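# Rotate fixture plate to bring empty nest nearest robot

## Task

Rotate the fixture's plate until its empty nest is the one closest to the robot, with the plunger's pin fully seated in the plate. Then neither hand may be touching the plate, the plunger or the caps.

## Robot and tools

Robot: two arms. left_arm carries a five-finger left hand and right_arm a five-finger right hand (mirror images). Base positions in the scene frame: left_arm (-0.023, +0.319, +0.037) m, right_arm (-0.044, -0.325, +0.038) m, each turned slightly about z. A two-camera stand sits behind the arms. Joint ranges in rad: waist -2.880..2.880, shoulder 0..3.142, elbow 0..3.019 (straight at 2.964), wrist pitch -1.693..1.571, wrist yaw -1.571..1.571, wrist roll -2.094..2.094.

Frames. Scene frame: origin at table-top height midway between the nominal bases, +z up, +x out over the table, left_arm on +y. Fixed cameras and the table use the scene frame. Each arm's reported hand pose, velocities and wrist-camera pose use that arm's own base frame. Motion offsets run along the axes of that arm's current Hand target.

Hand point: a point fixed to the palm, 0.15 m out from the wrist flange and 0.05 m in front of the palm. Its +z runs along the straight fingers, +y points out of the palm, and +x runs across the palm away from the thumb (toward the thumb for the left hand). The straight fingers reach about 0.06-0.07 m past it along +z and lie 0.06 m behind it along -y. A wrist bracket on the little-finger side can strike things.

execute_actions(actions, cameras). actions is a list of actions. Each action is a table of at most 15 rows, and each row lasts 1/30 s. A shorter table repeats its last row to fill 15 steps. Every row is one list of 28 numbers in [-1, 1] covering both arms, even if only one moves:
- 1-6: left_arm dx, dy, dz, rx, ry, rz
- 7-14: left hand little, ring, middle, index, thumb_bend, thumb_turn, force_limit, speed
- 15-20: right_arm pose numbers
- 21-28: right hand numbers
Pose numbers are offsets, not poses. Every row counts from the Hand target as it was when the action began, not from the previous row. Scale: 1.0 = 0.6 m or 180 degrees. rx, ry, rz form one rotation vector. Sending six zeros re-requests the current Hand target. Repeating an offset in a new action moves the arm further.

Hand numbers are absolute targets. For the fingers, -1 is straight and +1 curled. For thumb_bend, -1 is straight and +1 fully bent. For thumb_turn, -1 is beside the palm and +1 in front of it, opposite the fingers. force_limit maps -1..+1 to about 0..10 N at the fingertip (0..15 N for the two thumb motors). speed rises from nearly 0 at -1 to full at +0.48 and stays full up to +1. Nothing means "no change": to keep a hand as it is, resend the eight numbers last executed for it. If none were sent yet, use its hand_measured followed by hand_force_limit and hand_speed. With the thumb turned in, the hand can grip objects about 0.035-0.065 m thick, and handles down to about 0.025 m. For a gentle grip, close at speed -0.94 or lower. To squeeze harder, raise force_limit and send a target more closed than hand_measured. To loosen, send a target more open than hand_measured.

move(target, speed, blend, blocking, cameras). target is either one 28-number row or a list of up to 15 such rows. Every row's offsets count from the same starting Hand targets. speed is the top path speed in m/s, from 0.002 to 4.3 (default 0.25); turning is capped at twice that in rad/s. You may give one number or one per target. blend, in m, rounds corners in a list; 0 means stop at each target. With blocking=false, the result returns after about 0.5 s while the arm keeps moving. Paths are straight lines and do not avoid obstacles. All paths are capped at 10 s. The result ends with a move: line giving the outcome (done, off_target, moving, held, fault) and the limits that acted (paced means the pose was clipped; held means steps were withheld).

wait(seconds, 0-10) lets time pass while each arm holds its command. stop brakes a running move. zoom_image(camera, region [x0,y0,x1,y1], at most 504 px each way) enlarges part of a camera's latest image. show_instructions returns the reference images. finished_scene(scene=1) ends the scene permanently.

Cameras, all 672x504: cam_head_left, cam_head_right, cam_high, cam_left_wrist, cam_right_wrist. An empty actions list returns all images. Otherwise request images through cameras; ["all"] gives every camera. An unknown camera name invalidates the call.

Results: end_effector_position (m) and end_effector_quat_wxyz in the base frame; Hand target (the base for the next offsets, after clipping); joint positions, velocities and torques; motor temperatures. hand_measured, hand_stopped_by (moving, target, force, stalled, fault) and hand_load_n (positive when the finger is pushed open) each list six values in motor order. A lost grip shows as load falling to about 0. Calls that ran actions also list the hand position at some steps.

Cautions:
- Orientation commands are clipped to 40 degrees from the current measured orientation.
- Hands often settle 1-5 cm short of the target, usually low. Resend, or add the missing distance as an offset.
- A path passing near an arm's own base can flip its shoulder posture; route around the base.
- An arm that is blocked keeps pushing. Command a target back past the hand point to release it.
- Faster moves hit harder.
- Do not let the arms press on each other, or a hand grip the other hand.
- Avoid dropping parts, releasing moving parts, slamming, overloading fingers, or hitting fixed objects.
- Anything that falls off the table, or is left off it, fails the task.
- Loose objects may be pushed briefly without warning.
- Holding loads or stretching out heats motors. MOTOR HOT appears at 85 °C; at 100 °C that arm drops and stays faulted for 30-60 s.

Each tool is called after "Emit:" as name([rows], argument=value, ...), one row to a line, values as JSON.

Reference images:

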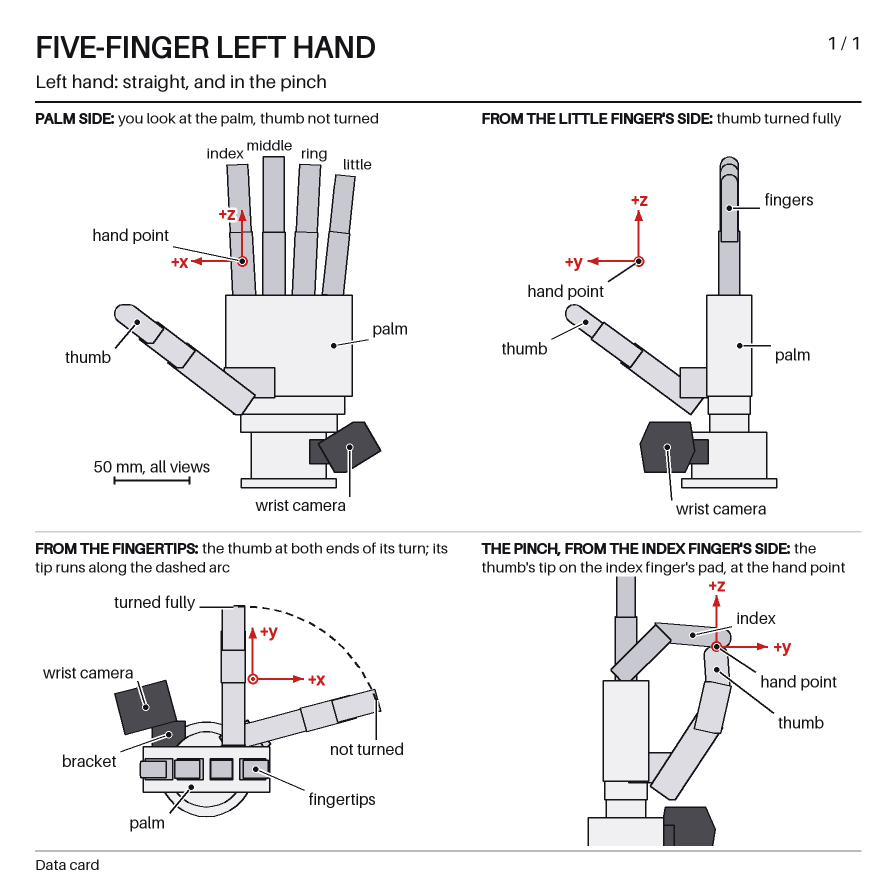

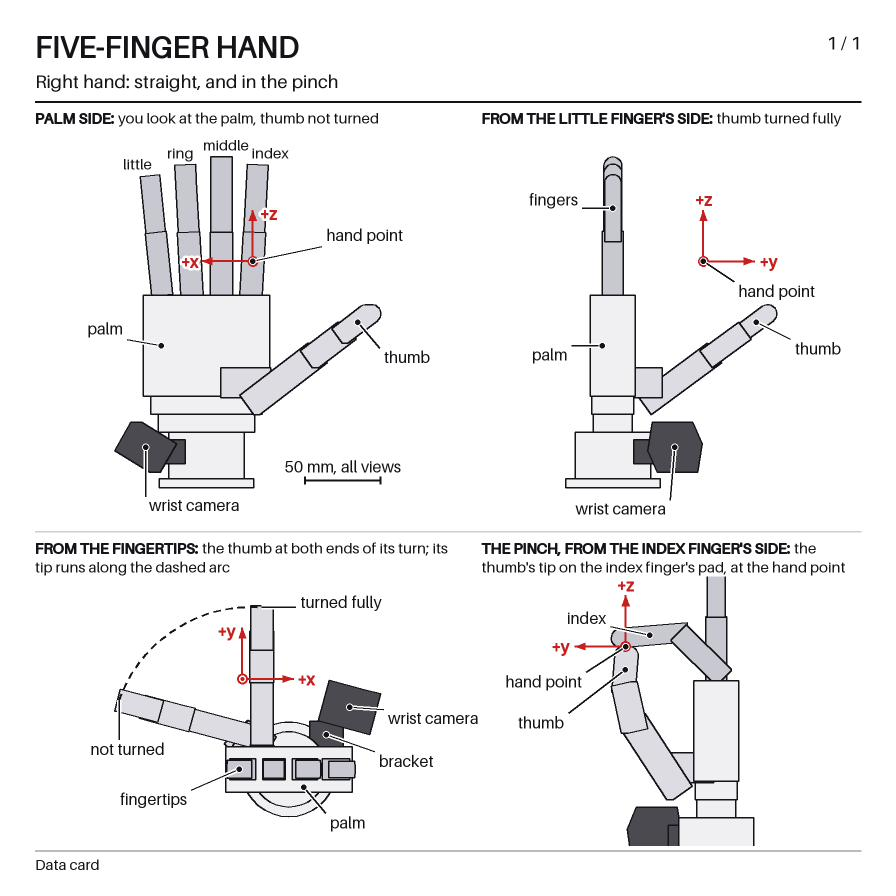

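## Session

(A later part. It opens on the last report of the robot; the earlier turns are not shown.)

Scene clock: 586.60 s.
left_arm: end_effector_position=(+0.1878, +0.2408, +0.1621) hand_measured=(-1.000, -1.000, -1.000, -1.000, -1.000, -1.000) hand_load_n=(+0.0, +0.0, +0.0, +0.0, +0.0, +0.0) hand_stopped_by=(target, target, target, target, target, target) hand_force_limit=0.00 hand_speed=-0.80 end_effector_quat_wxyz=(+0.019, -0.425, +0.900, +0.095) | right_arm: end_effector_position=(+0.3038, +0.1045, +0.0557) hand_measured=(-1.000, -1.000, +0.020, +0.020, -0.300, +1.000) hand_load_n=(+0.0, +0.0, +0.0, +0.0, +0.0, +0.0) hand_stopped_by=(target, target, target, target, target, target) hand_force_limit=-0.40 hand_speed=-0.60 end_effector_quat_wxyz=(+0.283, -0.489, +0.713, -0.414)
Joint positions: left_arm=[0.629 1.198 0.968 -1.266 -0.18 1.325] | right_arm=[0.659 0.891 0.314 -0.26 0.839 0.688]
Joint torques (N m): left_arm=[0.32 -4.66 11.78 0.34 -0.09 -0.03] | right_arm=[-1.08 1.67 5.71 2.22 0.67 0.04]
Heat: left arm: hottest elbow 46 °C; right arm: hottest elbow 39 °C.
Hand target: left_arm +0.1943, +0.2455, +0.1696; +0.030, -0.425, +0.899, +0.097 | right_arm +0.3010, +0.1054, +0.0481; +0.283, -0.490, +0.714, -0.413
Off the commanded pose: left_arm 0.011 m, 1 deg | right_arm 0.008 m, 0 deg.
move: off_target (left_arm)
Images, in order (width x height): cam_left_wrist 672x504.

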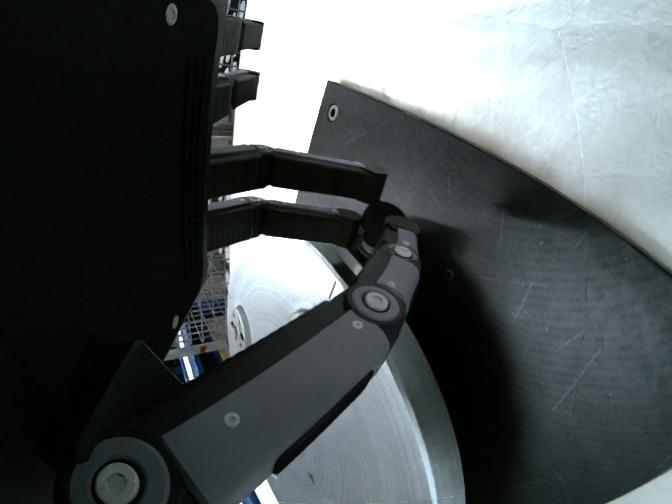

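Emit:
move([
  [0,0,0,0,0,0,-1,-1,-1,-1,-1,-1,0,-0.8, 0,0,0,0,0,0,-1,-1,-0.2,-0.2,-0.45,1,-0.4,-0.4],
  [0,0,0,0,0,0,-1,-1,-1,-1,-1,-1,0,-0.8, 0,0.015,0,0,0,0,-1,-1,-0.2,-0.2,-0.45,1,-0.4,-0.4],
  [0,0,0,0,0,0,-1,-1,-1,-1,-1,-1,0,-0.8, 0,0.015,0,0,0,0,-1,-1,-0.02,-0.02,-0.3,1,-0.4,-0.6],
], speed=0.08, cameras=["cam_left_wrist"])

Emit:
zoom_image(camera="cam_left_wrist", region=[280, 130, 500, 310])

Scene clock: 614.73 s.
left_arm: end_effector_position=(+0.1878, +0.2408, +0.1621) hand_measured=(-1.000, -1.000, -1.000, -1.000, -1.000, -1.000) hand_load_n=(+0.0, +0.0, +0.0, +0.0, +0.0, +0.0) hand_stopped_by=(target, target, target, target, target, target) hand_force_limit=0.00 hand_speed=-0.80 end_effector_quat_wxyz=(+0.019, -0.425, +0.900, +0.095) | right_arm: end_effector_position=(+0.3012, +0.1059, +0.0490) hand_measured=(-1.000, -1.000, -0.020, -0.094, -0.300, +1.000) hand_load_n=(+0.0, +0.0, +0.0, +1.0, +0.0, +0.0) hand_stopped_by=(target, target, target, force, target, target) hand_force_limit=-0.40 hand_speed=-0.60 end_effector_quat_wxyz=(+0.285, -0.485, +0.714, -0.417)
Joint positions: left_arm=[0.629 1.198 0.968 -1.266 -0.18 1.325] | right_arm=[0.678 0.909 0.299 -0.237 0.858 0.712]
Joint torques (N m): left_arm=[0.32 -4.66 11.79 0.34 -0.09 -0.02] | right_arm=[-0.79 1.26 5.48 1.88 0.44 0.07]
Heat: left arm: hottest elbow 46 °C; right arm: hottest elbow 38 °C.
Hand target: left_arm +0.1943, +0.2455, +0.1696; +0.030, -0.425, +0.899, +0.097 | right_arm +0.2968, +0.1069, +0.0401; +0.283, -0.490, +0.714, -0.413
Off the commanded pose: left_arm 0.011 m, 1 deg | right_arm 0.010 m, 1 deg.
move: off_target (left_arm)
Images, in order (width x height): cam_left_wrist 672x504.

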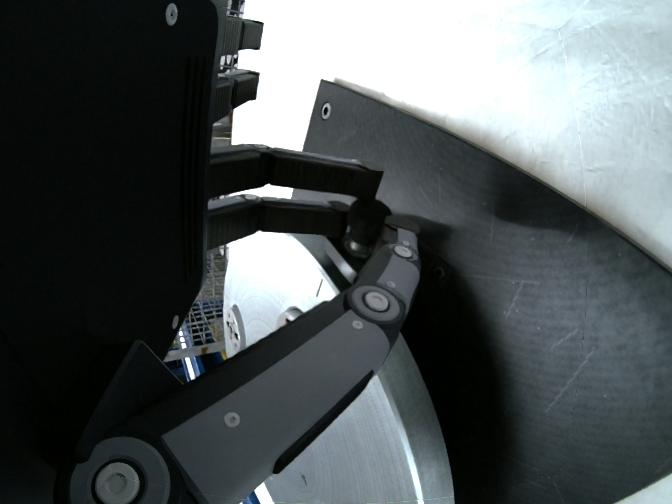

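Scaled by 2.291 from the camera's 672x504 image, which has a finer 960x720 frame.

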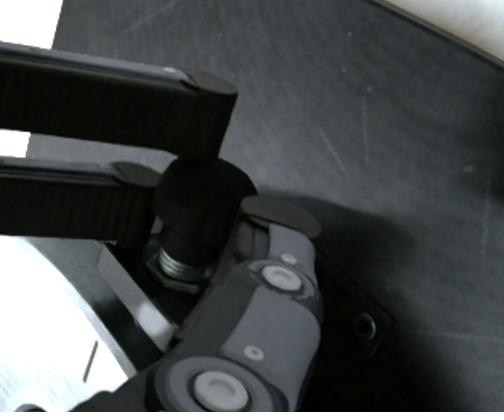

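Emit:
move([
  [0,0,0,0,0,0,-1,-1,-1,-1,-1,-1,0,-0.8, 0,0.002,0.006,0,0,0,-1,-1,-0.02,-0.1,-0.3,1,-0.4,-0.6],
  [0,0,0,0,0,0,-1,-1,-1,-1,-1,-1,0,-0.8, 0,0.002,0.006,0,0,0,-1,-1,0.2,0.2,-0.1,1,-0.3,-0.7],
], speed=0.08, cameras=["cam_left_wrist"])

Emit:
zoom_image(camera="cam_left_wrist", region=[280, 130, 500, 310])

Scene clock: 646.50 s.
left_arm: end_effector_position=(+0.1878, +0.2408, +0.1621) hand_measured=(-1.000, -1.000, -1.000, -1.000, -1.000, -1.000) hand_load_n=(+0.0, +0.0, +0.0, +0.0, +0.0, +0.0) hand_stopped_by=(target, target, target, target, target, target) hand_force_limit=0.00 hand_speed=-0.80 end_effector_quat_wxyz=(+0.019, -0.425, +0.900, +0.095) | right_arm: end_effector_position=(+0.3028, +0.1063, +0.0470) hand_measured=(-1.000, -1.000, +0.200, -0.078, -0.100, +1.000) hand_load_n=(+0.0, +0.0, +0.0, +1.0, +0.0, +0.0) hand_stopped_by=(target, target, target, force, target, target) hand_force_limit=-0.30 hand_speed=-0.70 end_effector_quat_wxyz=(+0.287, -0.483, +0.714, -0.417)
Joint positions: left_arm=[0.629 1.198 0.968 -1.266 -0.18 1.325] | right_arm=[0.677 0.922 0.295 -0.216 0.859 0.711]
Joint torques (N m): left_arm=[0.32 -4.66 11.78 0.34 -0.09 -0.02] | right_arm=[-1.44 1.32 5.44 2.11 0.11 -0.04]
Heat: left arm: hottest elbow 47 °C; right arm: hottest elbow 39 °C.
Hand target: left_arm +0.1943, +0.2455, +0.1696; +0.030, -0.425, +0.899, +0.097 | right_arm +0.2991, +0.1061, +0.0373; +0.283, -0.490, +0.714, -0.413
Off the commanded pose: left_arm 0.011 m, 1 deg | right_arm 0.010 m, 1 deg.
move: off_target (left_arm)
Images, in order (width x height): cam_left_wrist 672x504.

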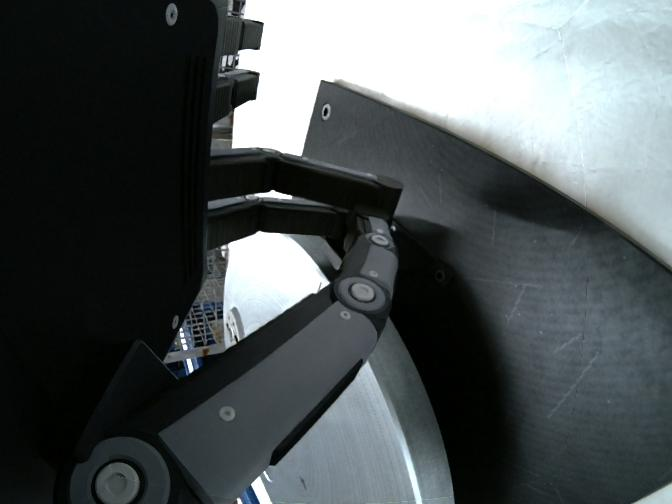

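Scaled by 2.291 from the camera's 672x504 image, which has a finer 960x720 frame.

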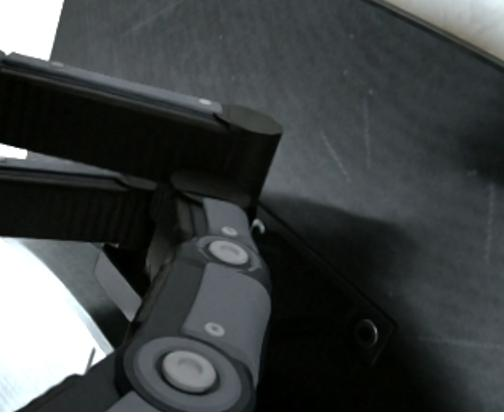

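Emit:
move([
  [0,0,0,0,0,0,-1,-1,-1,-1,-1,-1,0,-0.8, 0,0,0,0,0,0,-1,-1,-0.15,-0.2,-0.35,1,-0.4,-0.4],
  [0,0,0,0,0,0,-1,-1,-1,-1,-1,-1,0,-0.8, -0.012,0.002,0,0,0,0,-1,-1,-0.15,-0.2,-0.35,1,-0.4,-0.4],
  [0,0,0,0,0,0,-1,-1,-1,-1,-1,-1,0,-0.8, -0.012,0.002,0,0,0,0,-1,-1,0.1,0.1,-0.35,1,-0.4,-0.7],
], speed=0.08, cameras=["cam_left_wrist"])

Emit:
zoom_image(camera="cam_left_wrist", region=[280, 130, 500, 310])

Scene clock: 658.00 s.
left_arm: end_effector_position=(+0.1878, +0.2408, +0.1621) hand_measured=(-1.000, -1.000, -1.000, -1.000, -1.000, -1.000) hand_load_n=(+0.0, +0.0, +0.0, +0.0, +0.0, +0.0) hand_stopped_by=(target, target, target, target, target, target) hand_force_limit=0.00 hand_speed=-0.80 end_effector_quat_wxyz=(+0.019, -0.425, +0.900, +0.095) | right_arm: end_effector_position=(+0.2986, +0.1070, +0.0358) hand_measured=(-1.000, -1.000, +0.100, -0.148, -0.350, +1.000) hand_load_n=(+0.0, +0.0, +0.0, +1.0, +0.0, +0.0) hand_stopped_by=(target, target, target, force, target, target) hand_force_limit=-0.40 hand_speed=-0.70 end_effector_quat_wxyz=(+0.275, -0.493, +0.713, -0.416)
Joint positions: left_arm=[0.629 1.198 0.968 -1.266 -0.18 1.325] | right_arm=[0.687 0.958 0.291 -0.212 0.861 0.721]
Joint torques (N m): left_arm=[0.32 -4.66 11.78 0.34 -0.09 -0.03] | right_arm=[-0.91 1.9 6.49 2.09 0.58 0.02]
Heat: left arm: hottest elbow 47 °C; right arm: hottest elbow 40 °C.
Hand target: left_arm +0.1943, +0.2455, +0.1696; +0.030, -0.425, +0.899, +0.097 | right_arm +0.3012, +0.1130, +0.0363; +0.283, -0.490, +0.714, -0.413
Off the commanded pose: left_arm 0.011 m, 1 deg | right_arm 0.006 m, 1 deg.
move: off_target (left_arm)
Images, in order (width x height): cam_left_wrist 672x504.

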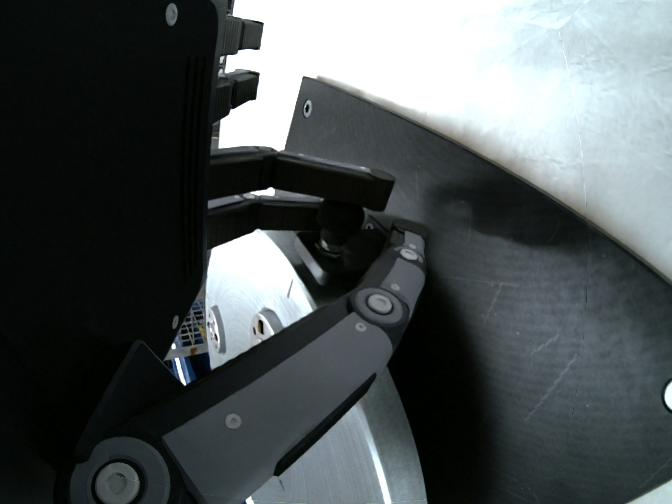

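Scaled by 2.291 from the camera's 672x504 image, which has a finer 960x720 frame.

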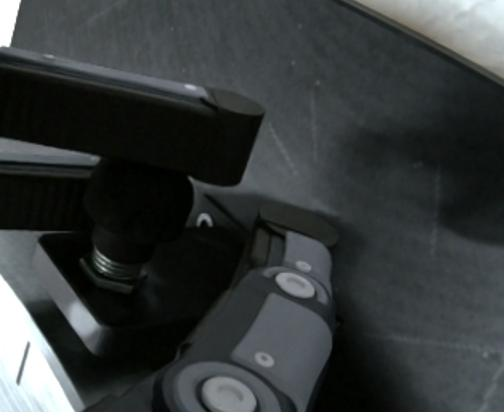

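Emit:
move([
  [0,0,0,0,0,0,-1,-1,-1,-1,-1,-1,0,-0.8, 0,0,0,0,0,0,-1,-1,-0.6,-0.6,-0.6,1,-0.4,0],
  [0,0,0,0,0,0,-1,-1,-1,-1,-1,-1,0,-0.8, -0.0018,-0.0457,-0.0298,0,0,0,-1,-1,-0.25,-0.25,-0.35,1,-0.4,-0.4],
  [0,0,0,0,0,0,-1,-1,-1,-1,-1,-1,0,-0.8, -0.0018,-0.0023,-0.0048,0,0,0,-1,-1,-0.25,-0.25,-0.35,1,-0.4,-0.4],
], speed=0.08, cameras=["cam_left_wrist"])

Emit:
zoom_image(camera="cam_left_wrist", region=[280, 130, 500, 310])

Scene clock: 683.57 s.
left_arm: end_effector_position=(+0.1878, +0.2408, +0.1621) hand_measured=(-1.000, -1.000, -1.000, -1.000, -1.000, -1.000) hand_load_n=(+0.0, +0.0, +0.0, +0.0, +0.0, +0.0) hand_stopped_by=(target, target, target, target, target, target) hand_force_limit=0.00 hand_speed=-0.80 end_effector_quat_wxyz=(+0.019, -0.425, +0.900, +0.095) | right_arm: end_effector_position=(+0.3007, +0.1122, +0.0437) hand_measured=(-1.000, -1.000, -0.250, -0.276, -0.350, +1.000) hand_load_n=(+0.0, +0.0, -0.5, +0.0, +0.0, +0.0) hand_stopped_by=(target, target, target, force, target, target) hand_force_limit=-0.40 hand_speed=-0.40 end_effector_quat_wxyz=(+0.281, -0.490, +0.713, -0.416)
Joint positions: left_arm=[0.629 1.198 0.968 -1.266 -0.18 1.325] | right_arm=[0.7 0.948 0.308 -0.237 0.869 0.735]
Joint torques (N m): left_arm=[0.26 -4.66 11.78 0.34 -0.09 -0.03] | right_arm=[-0.15 0.32 5.7 2.21 0.52 0.07]
Heat: left arm: hottest elbow 47 °C; right arm: hottest elbow 40 °C.
Hand target: left_arm +0.1943, +0.2455, +0.1696; +0.030, -0.425, +0.899, +0.097 | right_arm +0.2999, +0.1147, +0.0390; +0.283, -0.490, +0.714, -0.413
Off the commanded pose: left_arm 0.011 m, 1 deg | right_arm 0.005 m, 0 deg.
move: off_target (left_arm); target 2's new numbers were sent with right_arm's hand 0.031 m and 3 deg from that target
Images, in order (width x height): cam_left_wrist 672x504.

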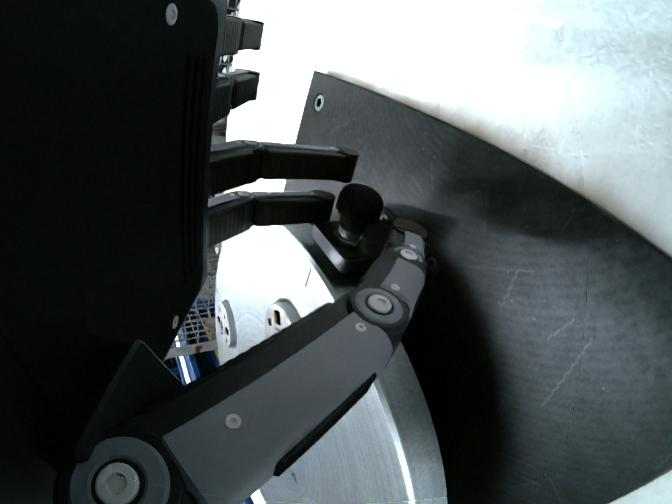

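Scaled by 2.291 from the camera's 672x504 image, which has a finer 960x720 frame.

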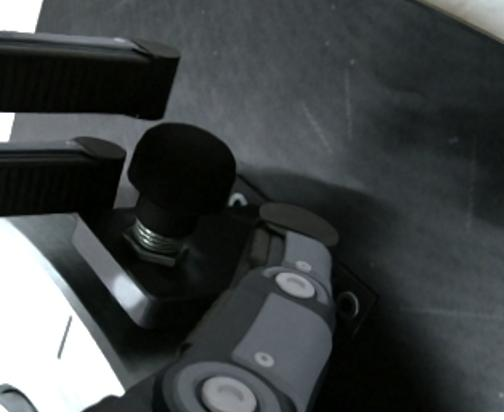

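Emit:
move([
  [0,0,0,0,0,0,-1,-1,-1,-1,-1,-1,0,-0.8, 0,-0.006,0,0,0,0,-1,-1,0.2,0.2,-0.35,1,-0.5,-0.8],
], speed=0.08, cameras=["cam_left_wrist"])

Emit:
zoom_image(camera="cam_left_wrist", region=[280, 130, 500, 310])

Scene clock: 696.50 s.
left_arm: end_effector_position=(+0.1878, +0.2408, +0.1621) hand_measured=(-1.000, -1.000, -1.000, -1.000, -1.000, -1.000) hand_load_n=(+0.0, -0.5, +0.0, +0.0, +0.0, +0.0) hand_stopped_by=(target, target, target, target, target, target) hand_force_limit=0.00 hand_speed=-0.80 end_effector_quat_wxyz=(+0.019, -0.425, +0.900, +0.095) | right_arm: end_effector_position=(+0.3011, +0.1119, +0.0439) hand_measured=(-1.000, -1.000, -0.142, -0.242, -0.350, +1.000) hand_load_n=(+0.0, +0.0, +4.0, +0.0, +0.0, +0.0) hand_stopped_by=(target, target, force, force, target, target) hand_force_limit=-0.50 hand_speed=-0.80 end_effector_quat_wxyz=(+0.281, -0.489, +0.713, -0.417)
Joint positions: left_arm=[0.629 1.198 0.968 -1.266 -0.18 1.325] | right_arm=[0.7 0.949 0.308 -0.236 0.871 0.735]
Joint torques (N m): left_arm=[0.26 -4.66 11.79 0.34 -0.09 -0.02] | right_arm=[-0.67 0.32 6.41 1.84 0.28 0.01]
Heat: left arm: hottest elbow 47 °C; right arm: hottest elbow 40 °C.
Hand target: left_arm +0.1943, +0.2455, +0.1696; +0.030, -0.425, +0.899, +0.097 | right_arm +0.3015, +0.1140, +0.0421; +0.283, -0.490, +0.714, -0.413
Off the commanded pose: left_arm 0.011 m, 1 deg | right_arm 0.003 m, 1 deg.
move: off_target (left_arm)
Images, in order (width x height): cam_left_wrist 672x504.

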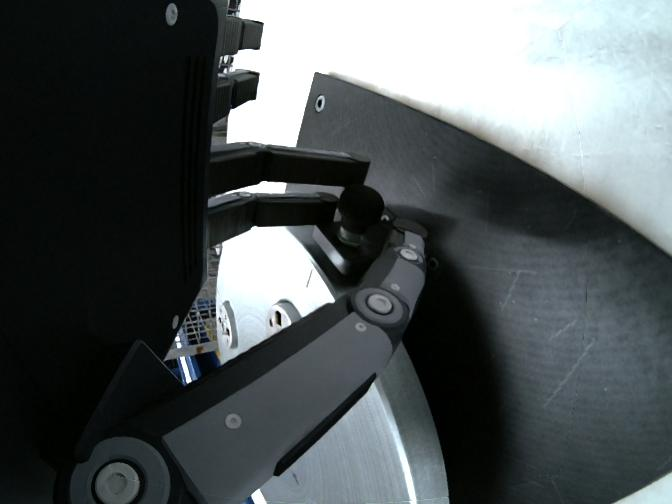

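Scaled by 2.291 from the camera's 672x504 image, which has a finer 960x720 frame.

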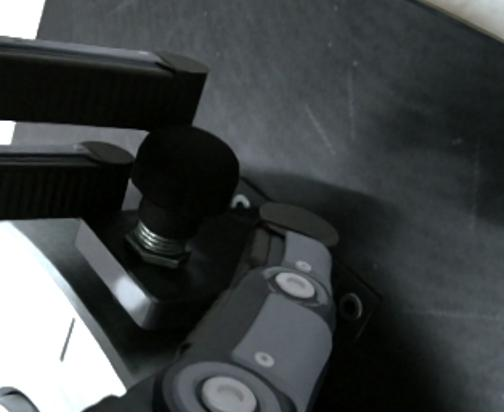

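Emit:
move([
  [0,0,0,0,0,0,-1,-1,-1,-1,-1,-1,0,-0.8, 0,0,0,0,0,0,-1,-1,-0.4,-0.4,-0.35,1,-0.4,0],
  [0,0,0,0,0,0,-1,-1,-1,-1,-1,-1,0,-0.8, 0.0043,-0.0187,-0.016,0,0,0,-1,-1,-0.4,-0.4,-0.35,1,-0.4,-0.4],
  [0,0,0,0,0,0,-1,-1,-1,-1,-1,-1,0,-0.8, 0.0043,0.0102,0.0006,0,0,0,-1,-1,-0.4,-0.4,-0.35,1,-0.4,-0.4],
  [0,0,0,0,0,0,-1,-1,-1,-1,-1,-1,0,-0.8, 0.0043,0.0102,0.0006,0,0,0,-1,-1,0.2,0.2,-0.35,1,-0.5,-0.8],
], speed=0.08, cameras=["cam_left_wrist"])

Emit:
zoom_image(camera="cam_left_wrist", region=[280, 130, 500, 310])

Scene clock: 726.47 s.
left_arm: end_effector_position=(+0.1878, +0.2408, +0.1621) hand_measured=(-1.000, -1.000, -1.000, -1.000, -1.000, -1.000) hand_load_n=(+0.0, +0.0, +0.0, +0.0, +0.0, +0.0) hand_stopped_by=(target, target, target, target, target, target) hand_force_limit=0.00 hand_speed=-0.80 end_effector_quat_wxyz=(+0.019, -0.425, +0.900, +0.095) | right_arm: end_effector_position=(+0.3025, +0.1139, +0.0460) hand_measured=(-1.000, -1.000, -0.144, -0.236, -0.350, +1.000) hand_load_n=(-0.5, +0.0, +2.5, +0.0, +0.0, +0.0) hand_stopped_by=(target, target, force, force, target, target) hand_force_limit=-0.50 hand_speed=-0.80 end_effector_quat_wxyz=(+0.287, -0.486, +0.714, -0.414)
Joint positions: left_arm=[0.629 1.198 0.968 -1.266 -0.18 1.325] | right_arm=[0.699 0.944 0.308 -0.227 0.867 0.735]
Joint torques (N m): left_arm=[0.26 -4.66 11.79 0.35 -0.09 -0.02] | right_arm=[-0.97 0.79 5.37 2.04 0.57 0.05]
Heat: left arm: hottest elbow 47 °C; right arm: hottest elbow 39 °C.
Hand target: left_arm +0.1943, +0.2455, +0.1696; +0.030, -0.425, +0.899, +0.097 | right_arm +0.2981, +0.1125, +0.0366; +0.283, -0.490, +0.714, -0.413
Off the commanded pose: left_arm 0.011 m, 1 deg | right_arm 0.010 m, 1 deg.
move: off_target (left_arm); target 2's new numbers were sent with right_arm's hand 0.012 m and 1 deg from that target
Images, in order (width x height): cam_left_wrist 672x504.

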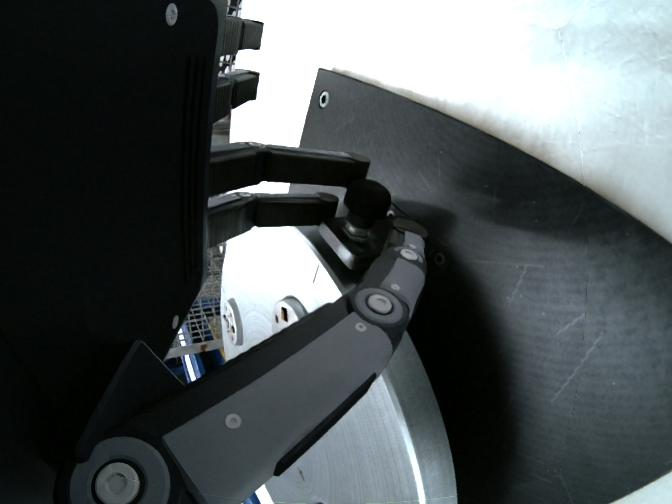

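Scaled by 2.291 from the camera's 672x504 image, which has a finer 960x720 frame.

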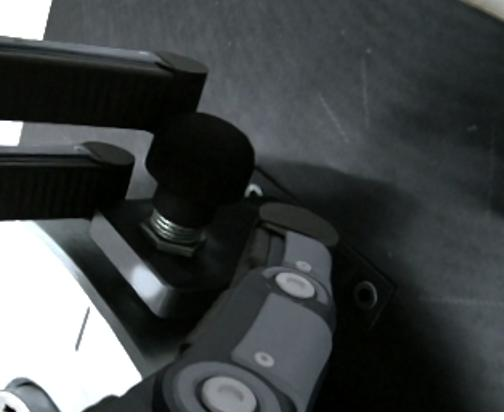

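Emit:
move([
  [0,0,0,0,0,0,-1,-1,-1,-1,-1,-1,0,-0.8, 0,0,0,0,0,0,-1,-1,-0.4,-0.4,-0.35,1,-0.4,0],
  [0,0,0,0,0,0,-1,-1,-1,-1,-1,-1,0,-0.8, 0.0082,0.0085,0.001,0,0,0,-1,-1,-0.4,-0.4,-0.35,1,-0.4,-0.4],
], speed=0.08, cameras=["cam_left_wrist"])

Emit:
zoom_image(camera="cam_left_wrist", region=[280, 130, 500, 310])

Scene clock: 738.73 s.
left_arm: end_effector_position=(+0.1878, +0.2408, +0.1621) hand_measured=(-1.000, -1.000, -1.000, -1.000, -1.000, -1.000) hand_load_n=(+0.0, +0.0, +0.0, +0.0, +0.0, +0.0) hand_stopped_by=(target, target, target, target, target, target) hand_force_limit=0.00 hand_speed=-0.80 end_effector_quat_wxyz=(+0.019, -0.425, +0.900, +0.095) | right_arm: end_effector_position=(+0.2971, +0.1095, +0.0379) hand_measured=(-1.000, -1.000, -0.400, -0.400, -0.350, +1.000) hand_load_n=(+0.0, +0.0, +0.0, -0.5, +0.0, +0.0) hand_stopped_by=(target, target, target, target, target, target) hand_force_limit=-0.40 hand_speed=-0.40 end_effector_quat_wxyz=(+0.283, -0.489, +0.714, -0.414)
Joint positions: left_arm=[0.629 1.198 0.968 -1.266 -0.18 1.325] | right_arm=[0.699 0.944 0.286 -0.215 0.866 0.735]
Joint torques (N m): left_arm=[0.26 -4.66 11.78 0.34 -0.09 -0.02] | right_arm=[-0.79 0.44 5.48 2.28 0.53 -0.03]
Heat: left arm: hottest elbow 48 °C; right arm: hottest elbow 39 °C.
Hand target: left_arm +0.1943, +0.2455, +0.1696; +0.030, -0.425, +0.899, +0.097 | right_arm +0.2945, +0.1086, +0.0319; +0.283, -0.490, +0.714, -0.413
Off the commanded pose: left_arm 0.011 m, 1 deg | right_arm 0.007 m, 0 deg.
move: off_target (left_arm)
Images, in order (width x height): cam_left_wrist 672x504.

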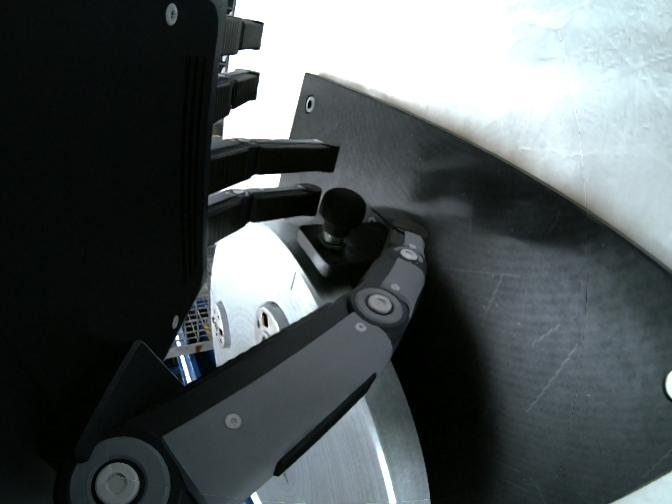

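Scaled by 2.291 from the camera's 672x504 image, which has a finer 960x720 frame.

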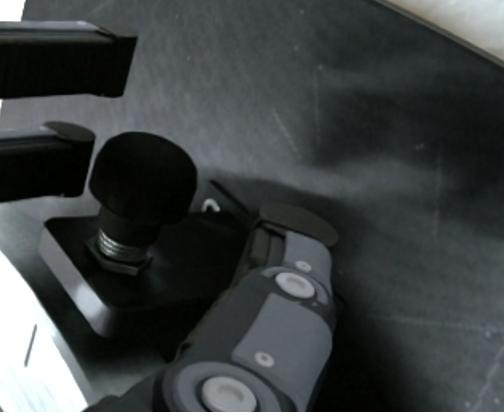

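Emit:
move([
  [0,0,0,0,0,0,-1,-1,-1,-1,-1,-1,0,-0.8, 0,-0.044,-0.0167,0,0,0,-1,-1,-0.4,-0.4,-0.35,1,-0.4,-0.4],
  [0,0,0,0,0,0,-1,-1,-1,-1,-1,-1,0,-0.8, 0,-0.015,0,0,0,0,-1,-1,-0.4,-0.4,-0.35,1,-0.4,-0.4],
], speed=0.08, cameras=["cam_left_wrist"])

Emit:
zoom_image(camera="cam_left_wrist", region=[280, 130, 500, 310])

Scene clock: 755.03 s.
left_arm: end_effector_position=(+0.1878, +0.2408, +0.1621) hand_measured=(-1.000, -1.000, -1.000, -1.000, -1.000, -1.000) hand_load_n=(+0.0, +0.0, +0.0, +0.0, +0.0, +0.0) hand_stopped_by=(target, target, target, target, target, target) hand_force_limit=0.00 hand_speed=-0.80 end_effector_quat_wxyz=(+0.019, -0.425, +0.900, +0.095) | right_arm: end_effector_position=(+0.2962, +0.1077, +0.0413) hand_measured=(-1.000, -1.000, -0.400, -0.400, -0.350, +1.000) hand_load_n=(+0.0, +0.0, +0.0, +0.0, +0.0, +0.0) hand_stopped_by=(target, target, target, target, target, target) hand_force_limit=-0.40 hand_speed=-0.40 end_effector_quat_wxyz=(+0.284, -0.489, +0.715, -0.411)
Joint positions: left_arm=[0.629 1.198 0.968 -1.266 -0.18 1.325] | right_arm=[0.69 0.919 0.286 -0.232 0.853 0.727]
Joint torques (N m): left_arm=[0.26 -4.6 11.78 0.34 -0.09 -0.02] | right_arm=[-1.9 1.55 6.63 2.39 0.51 -0.15]
Heat: left arm: hottest elbow 48 °C; right arm: hottest elbow 39 °C.
Hand target: left_arm +0.1943, +0.2455, +0.1696; +0.030, -0.425, +0.899, +0.097 | right_arm +0.2986, +0.1071, +0.0397; +0.283, -0.490, +0.714, -0.413
Off the commanded pose: left_arm 0.011 m, 1 deg | right_arm 0.003 m, 0 deg.
move: off_target (left_arm)
Images, in order (width x height): cam_left_wrist 672x504.

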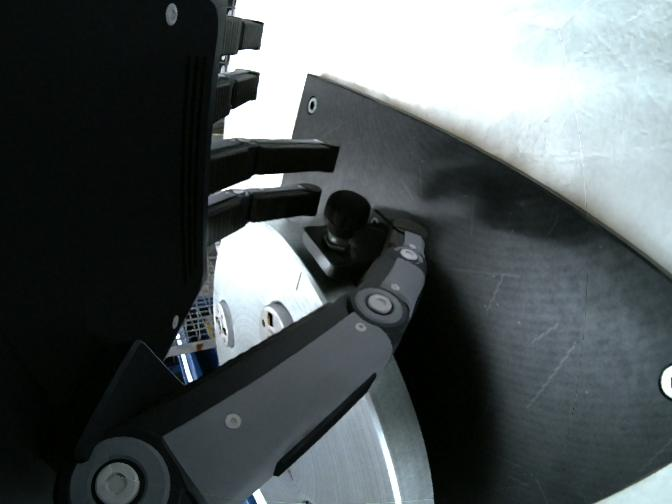

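Scaled by 2.291 from the camera's 672x504 image, which has a finer 960x720 frame.

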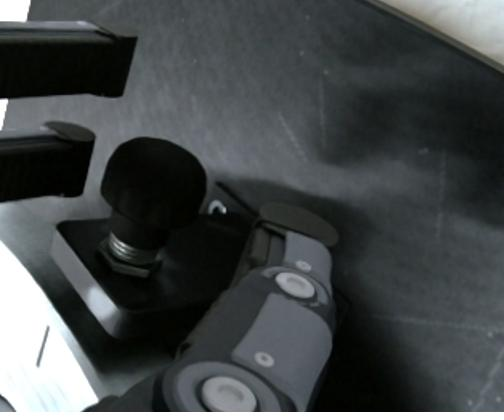

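Emit:
move([
  [0,0,0,0,0,0,-1,-1,-1,-1,-1,-1,0,-0.8, 0,0,0,0,0,0,-1,-1,0.2,0.2,-0.35,1,-0.6,-0.85],
  [0,0,0,0,0,0,-1,-1,-1,-1,-1,-1,0,-0.8, 0,0,0,0,0,0,-1,-1,0.2,0.2,0.4,1,-0.6,-0.8],
], speed=0.08, cameras=["cam_left_wrist"])

Emit:
zoom_image(camera="cam_left_wrist", region=[280, 130, 500, 310])

Scene clock: 771.23 s.
left_arm: end_effector_position=(+0.1878, +0.2408, +0.1621) hand_measured=(-1.000, -1.000, -1.000, -1.000, -1.000, -1.000) hand_load_n=(+0.0, +0.0, +0.0, +0.0, +0.0, +0.0) hand_stopped_by=(target, target, target, target, target, target) hand_force_limit=0.00 hand_speed=-0.80 end_effector_quat_wxyz=(+0.019, -0.425, +0.900, +0.095) | right_arm: end_effector_position=(+0.2965, +0.1076, +0.0414) hand_measured=(-1.000, -1.000, +0.200, -0.194, +0.400, +1.000) hand_load_n=(+0.0, +0.0, +0.0, +0.0, +0.0, +0.0) hand_stopped_by=(target, target, target, force, target, target) hand_force_limit=-0.60 hand_speed=-0.80 end_effector_quat_wxyz=(+0.284, -0.489, +0.714, -0.412)
Joint positions: left_arm=[0.629 1.198 0.968 -1.266 -0.18 1.325] | right_arm=[0.689 0.919 0.286 -0.23 0.853 0.726]
Joint torques (N m): left_arm=[0.32 -4.6 11.79 0.34 -0.09 -0.02] | right_arm=[-1.79 1.08 6.39 2.26 0.54 -0.09]
Heat: left arm: hottest elbow 48 °C; right arm: hottest elbow 39 °C.
Hand target: left_arm +0.1943, +0.2455, +0.1696; +0.030, -0.425, +0.899, +0.097 | right_arm +0.2987, +0.1071, +0.0398; +0.283, -0.490, +0.714, -0.413
Off the commanded pose: left_arm 0.011 m, 1 deg | right_arm 0.003 m, 0 deg.
move: off_target (left_arm)
Images, in order (width x height): cam_left_wrist 672x504.

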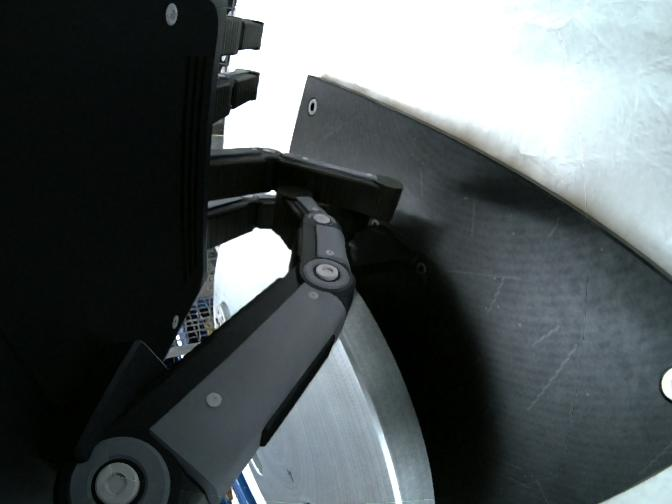

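Scaled by 2.291 from the camera's 672x504 image, which has a finer 960x720 frame.

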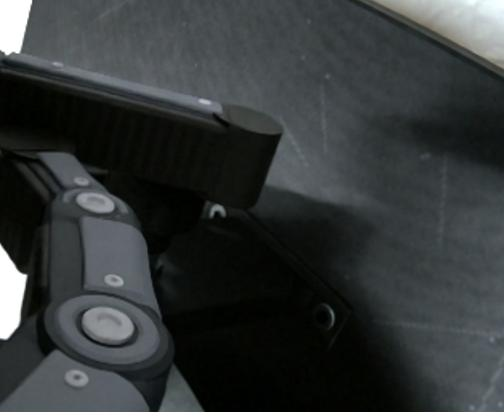

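Emit:
move([
  [0,0,0,0,0,0,-1,-1,-1,-1,-1,-1,0,-0.8, 0,0,0,0,0,0,-1,-1,-0.4,-0.4,-0.35,1,-0.4,0],
  [0,0,0,0,0,0,-1,-1,-1,-1,-1,-1,0,-0.8, -0.004,-0.029,-0.006,0,0,0,-1,-1,-0.4,-0.4,-0.35,1,-0.4,-0.4],
  [0,0,0,0,0,0,-1,-1,-1,-1,-1,-1,0,-0.8, -0.004,0,0.011,0,0,0,-1,-1,-0.4,-0.4,-0.35,1,-0.4,-0.4],
  [0,0,0,0,0,0,-1,-1,-1,-1,-1,-1,0,-0.8, -0.004,0,0.011,0,0,0,-1,-1,0.2,0.2,-0.35,1,-0.6,-0.85],
], speed=0.08, cameras=["cam_left_wrist"])

Emit:
zoom_image(camera="cam_left_wrist", region=[280, 130, 500, 310])

Scene clock: 786.97 s.
left_arm: end_effector_position=(+0.1878, +0.2408, +0.1621) hand_measured=(-1.000, -1.000, -1.000, -1.000, -1.000, -1.000) hand_load_n=(+0.0, +0.0, +0.0, +0.0, +0.0, +0.0) hand_stopped_by=(target, target, target, target, target, target) hand_force_limit=0.00 hand_speed=-0.80 end_effector_quat_wxyz=(+0.019, -0.425, +0.900, +0.095) | right_arm: end_effector_position=(+0.3025, +0.1057, +0.0374) hand_measured=(-1.000, -1.000, +0.200, -0.220, -0.350, +1.000) hand_load_n=(+0.0, +0.0, +0.5, +0.0, +0.0, +0.0) hand_stopped_by=(target, target, target, force, target, target) hand_force_limit=-0.60 hand_speed=-0.85 end_effector_quat_wxyz=(+0.281, -0.489, +0.714, -0.414)
Joint positions: left_arm=[0.629 1.198 0.968 -1.266 -0.18 1.325] | right_arm=[0.667 0.953 0.286 -0.183 0.844 0.701]
Joint torques (N m): left_arm=[0.32 -4.66 11.79 0.34 -0.09 -0.02] | right_arm=[-1.9 0.79 6.58 2.25 0.4 -0.11]
Heat: left arm: hottest elbow 48 °C; right arm: hottest elbow 39 °C.
Hand target: left_arm +0.1943, +0.2455, +0.1696; +0.030, -0.425, +0.899, +0.097 | right_arm +0.3049, +0.1073, +0.0365; +0.283, -0.490, +0.714, -0.413
Off the commanded pose: left_arm 0.011 m, 1 deg | right_arm 0.003 m, 0 deg.
move: off_target (left_arm); target 2's new numbers were sent with right_arm's hand 0.022 m and 1 deg from that target
Images, in order (width x height): cam_left_wrist 672x504.

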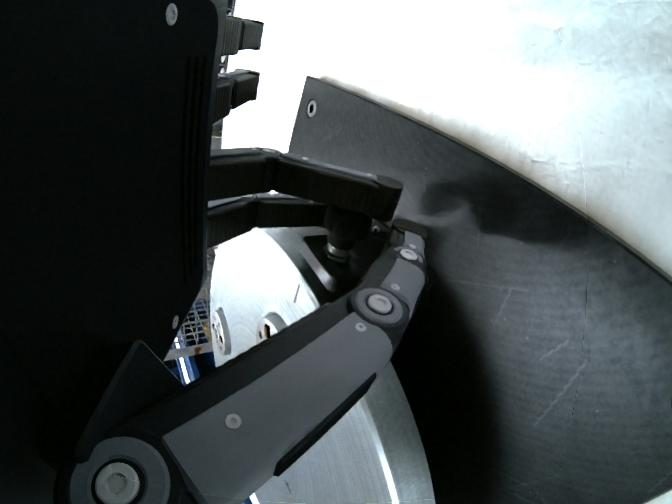

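Scaled by 2.291 from the camera's 672x504 image, which has a finer 960x720 frame.

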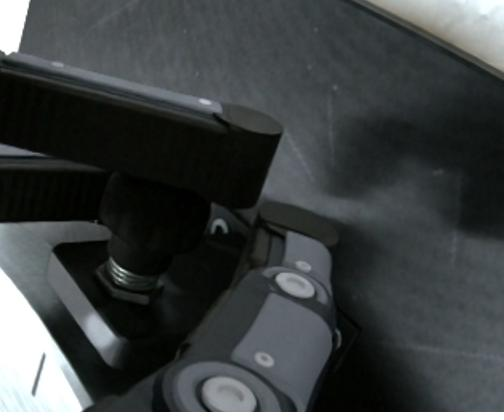

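Emit:
move([
  [0,0,0,0,0,0,-1,-1,-1,-1,-1,-1,0,-0.8, 0,0,0,0,0,0,-1,-1,-0.4,-0.4,-0.35,1,-0.4,0],
  [0,0,0,0,0,0,-1,-1,-1,-1,-1,-1,0,-0.8, -0.01,-0.03,-0.003,0,0,0,-1,-1,-0.4,-0.4,-0.35,1,-0.4,-0.4],
  [0,0,0,0,0,0,-1,-1,-1,-1,-1,-1,0,-0.8, -0.01,-0.0033,0.015,0,0,0,-1,-1,-0.4,-0.4,-0.35,1,-0.4,-0.4],
  [0,0,0,0,0,0,-1,-1,-1,-1,-1,-1,0,-0.8, -0.01,-0.0033,0.015,0,0,0,-1,-1,0.2,0.2,-0.35,1,-0.6,-0.85],
], speed=0.08, cameras=["cam_left_wrist"])

Emit:
zoom_image(camera="cam_left_wrist", region=[280, 130, 500, 310])

Scene clock: 858.67 s.
left_arm: end_effector_position=(+0.1878, +0.2408, +0.1621) hand_measured=(-1.000, -1.000, -1.000, -1.000, -1.000, -1.000) hand_load_n=(+0.0, +0.0, +0.0, +0.5, +0.0, +0.0) hand_stopped_by=(target, target, target, target, target, target) hand_force_limit=0.00 hand_speed=-0.80 end_effector_quat_wxyz=(+0.019, -0.425, +0.900, +0.095) | right_arm: end_effector_position=(+0.3080, +0.1065, +0.0296) hand_measured=(-1.000, -1.000, +0.014, -0.152, -0.350, +1.000) hand_load_n=(+0.0, +0.0, +0.5, +0.0, +0.0, +0.0) hand_stopped_by=(target, target, force, force, target, target) hand_force_limit=-0.60 hand_speed=-0.85 end_effector_quat_wxyz=(+0.279, -0.492, +0.715, -0.412)
Joint positions: left_arm=[0.629 1.198 0.968 -1.266 -0.18 1.325] | right_arm=[0.65 1.002 0.286 -0.128 0.828 0.685]
Joint torques (N m): left_arm=[0.32 -4.66 11.79 0.34 -0.09 -0.02] | right_arm=[-1.9 0.56 7.43 2.4 0.49 -0.11]
Heat: left arm: hottest elbow 49 °C; right arm: hottest elbow 40 °C.
Hand target: left_arm +0.1943, +0.2455, +0.1696; +0.030, -0.425, +0.899, +0.097 | right_arm +0.3152, +0.1098, +0.0337; +0.283, -0.490, +0.714, -0.413
Off the commanded pose: left_arm 0.011 m, 1 deg | right_arm 0.009 m, 1 deg.
move: off_target (left_arm); target 2's new numbers were sent with right_arm's hand 0.026 m and 2 deg from that target
Images, in order (width x height): cam_left_wrist 672x504.

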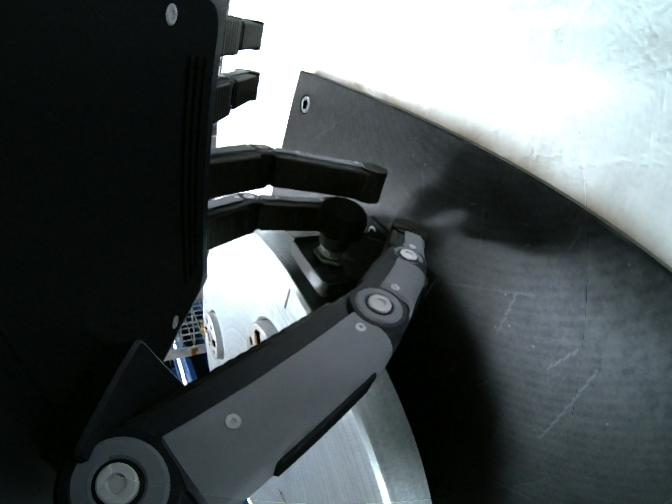

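Scaled by 2.291 from the camera's 672x504 image, which has a finer 960x720 frame.

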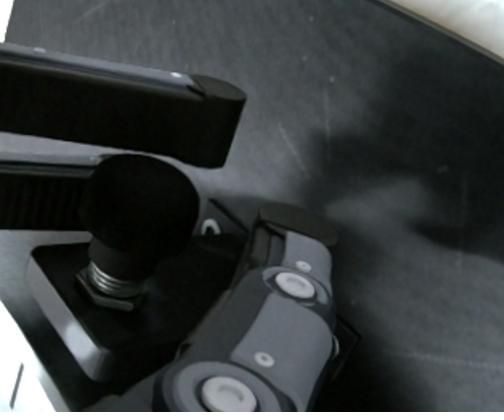

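Emit:
move([
  [0,0,0,0,0,0,-1,-1,-1,-1,-1,-1,0,-0.8, 0,0,0,0,0,0,-1,-1,0.2,0.2,0.4,1,-0.6,-0.7],
], speed=0.08, cameras=["cam_left_wrist"])

Emit:
zoom_image(camera="cam_left_wrist", region=[280, 130, 500, 310])

Scene clock: 868.37 s.
left_arm: end_effector_position=(+0.1878, +0.2408, +0.1621) hand_measured=(-1.000, -1.000, -1.000, -1.000, -1.000, -1.000) hand_load_n=(+0.0, +0.0, +0.0, +0.0, +0.0, +0.0) hand_stopped_by=(target, target, target, target, target, target) hand_force_limit=0.00 hand_speed=-0.80 end_effector_quat_wxyz=(+0.019, -0.425, +0.900, +0.095) | right_arm: end_effector_position=(+0.3076, +0.1067, +0.0289) hand_measured=(-1.000, -1.000, +0.014, -0.152, -0.126, +1.000) hand_load_n=(+0.0, -0.5, +1.5, +0.0, +2.0, +0.5) hand_stopped_by=(target, target, force, force, force, target) hand_force_limit=-0.60 hand_speed=-0.70 end_effector_quat_wxyz=(+0.278, -0.494, +0.714, -0.411)
Joint positions: left_arm=[0.629 1.198 0.968 -1.266 -0.18 1.325] | right_arm=[0.65 1.004 0.286 -0.128 0.826 0.683]
Joint torques (N m): left_arm=[0.32 -4.6 11.81 0.35 -0.09 -0.02] | right_arm=[-1.73 0.5 7.17 2.41 0.58 -0.09]
Heat: left arm: hottest elbow 49 °C; right arm: hottest elbow 40 °C.
Hand target: left_arm +0.1943, +0.2455, +0.1696; +0.030, -0.425, +0.899, +0.097 | right_arm +0.3152, +0.1098, +0.0337; +0.283, -0.490, +0.714, -0.413
Off the commanded pose: left_arm 0.011 m, 1 deg | right_arm 0.010 m, 1 deg.
move: off_target (left_arm)
Images, in order (width x height): cam_left_wrist 672x504.

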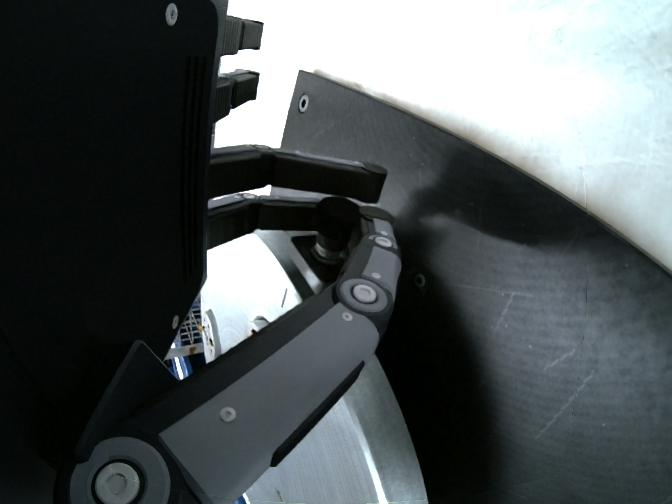

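Scaled by 2.291 from the camera's 672x504 image, which has a finer 960x720 frame.

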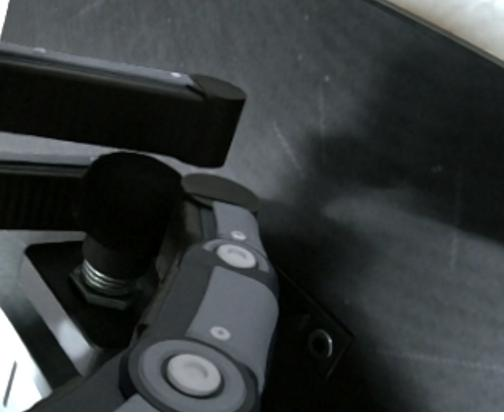

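Emit:
move([
  [0,0,0,0,0,0,-1,-1,-1,-1,-1,-1,0,-0.8, 0,0,0,0,0,0,-1,-1,0.4,0.4,0.6,1,0.3,-0.5],
], speed=0.08, cameras=["cam_left_wrist"])

Emit:
zoom_image(camera="cam_left_wrist", region=[280, 130, 500, 310])

Scene clock: 877.23 s.
left_arm: end_effector_position=(+0.1878, +0.2408, +0.1621) hand_measured=(-1.000, -1.000, -1.000, -1.000, -1.000, -1.000) hand_load_n=(+0.0, +0.0, +0.0, +0.0, +0.0, +0.0) hand_stopped_by=(target, target, target, target, target, target) hand_force_limit=0.00 hand_speed=-0.80 end_effector_quat_wxyz=(+0.019, -0.425, +0.900, +0.095) | right_arm: end_effector_position=(+0.3065, +0.1053, +0.0262) hand_measured=(-1.000, -1.000, +0.054, +0.022, -0.064, +1.000) hand_load_n=(+0.0, +0.0, +3.0, +10.0, +12.5, +2.5) hand_stopped_by=(target, target, force, force, force, target) hand_force_limit=0.30 hand_speed=-0.50 end_effector_quat_wxyz=(+0.272, -0.499, +0.712, -0.412)
Joint positions: left_arm=[0.629 1.198 0.968 -1.266 -0.18 1.325] | right_arm=[0.649 1.012 0.286 -0.129 0.825 0.674]
Joint torques (N m): left_arm=[0.26 -4.6 11.79 0.34 -0.09 -0.02] | right_arm=[-1.73 -0.56 7.28 2.11 0.67 -0.03]
Heat: left arm: hottest elbow 49 °C; right arm: hottest elbow 40 °C.
Hand target: left_arm +0.1943, +0.2455, +0.1696; +0.030, -0.425, +0.899, +0.097 | right_arm +0.3152, +0.1096, +0.0336; +0.283, -0.490, +0.714, -0.413
Off the commanded pose: left_arm 0.011 m, 1 deg | right_arm 0.012 m, 2 deg.
move: off_target (left_arm, right_arm)
Images, in order (width x height): cam_left_wrist 672x504.

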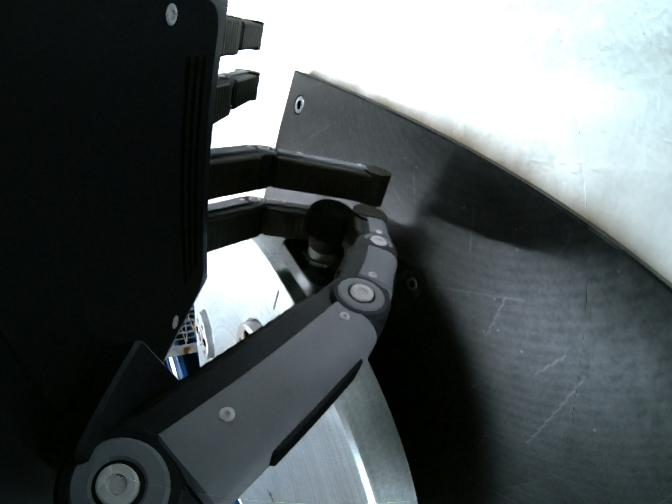

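Scaled by 2.291 from the camera's 672x504 image, which has a finer 960x720 frame.

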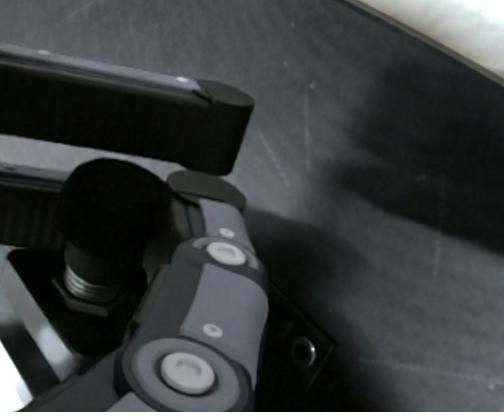

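Emit:
move([
  [0,0,0,0,0,0,-1,-1,-1,-1,-1,-1,0,-0.8, 0.04,0.01,0,0,0,0,-1,-1,0.4,0.4,0.6,1,0.3,-0.5],
], speed=0.03, cameras=["cam_left_wrist"])

Emit:
zoom_image(camera="cam_left_wrist", region=[260, 150, 460, 310])

Scene clock: 887.33 s.
left_arm: end_effector_position=(+0.1878, +0.2408, +0.1621) hand_measured=(-1.000, -1.000, -1.000, -1.000, -1.000, -1.000) hand_load_n=(+0.0, +0.0, +0.0, +0.0, +0.0, +0.0) hand_stopped_by=(target, target, target, target, target, target) hand_force_limit=0.00 hand_speed=-0.80 end_effector_quat_wxyz=(+0.019, -0.425, +0.900, +0.095) | right_arm: end_effector_position=(+0.3062, +0.1034, +0.0269) hand_measured=(-1.000, -1.000, +0.054, +0.022, -0.064, +1.000) hand_load_n=(+0.0, +0.0, +2.0, +13.0, +12.0, +4.5) hand_stopped_by=(target, target, force, force, force, target) hand_force_limit=0.30 hand_speed=-0.50 end_effector_quat_wxyz=(+0.291, -0.491, +0.720, -0.395)
Joint positions: left_arm=[0.629 1.198 0.968 -1.266 -0.18 1.325] | right_arm=[0.612 0.971 0.257 -0.092 0.769 0.663]
Joint torques (N m): left_arm=[0.32 -4.66 11.79 0.34 -0.09 -0.02] | right_arm=[-1.9 -1.61 4.92 1.84 1.48 -0.42]
Heat: left arm: hottest elbow 49 °C; right arm: hottest elbow 41 °C.
Hand target: left_arm +0.1943, +0.2455, +0.1696; +0.030, -0.425, +0.899, +0.097 | right_arm +0.3038, +0.0884, +0.0285; +0.283, -0.490, +0.714, -0.413
Off the commanded pose: left_arm 0.011 m, 1 deg | right_arm 0.015 m, 2 deg.
move: off_target (left_arm, right_arm)
Images, in order (width x height): cam_left_wrist 672x504.

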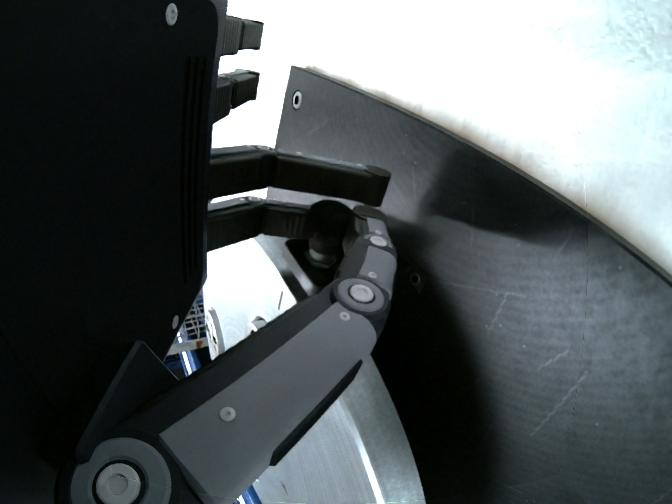

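Scaled by 2.520 from the camera's 672x504 image, which has a finer 960x720 frame.

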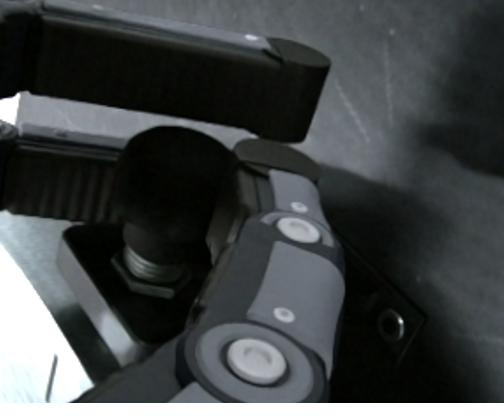

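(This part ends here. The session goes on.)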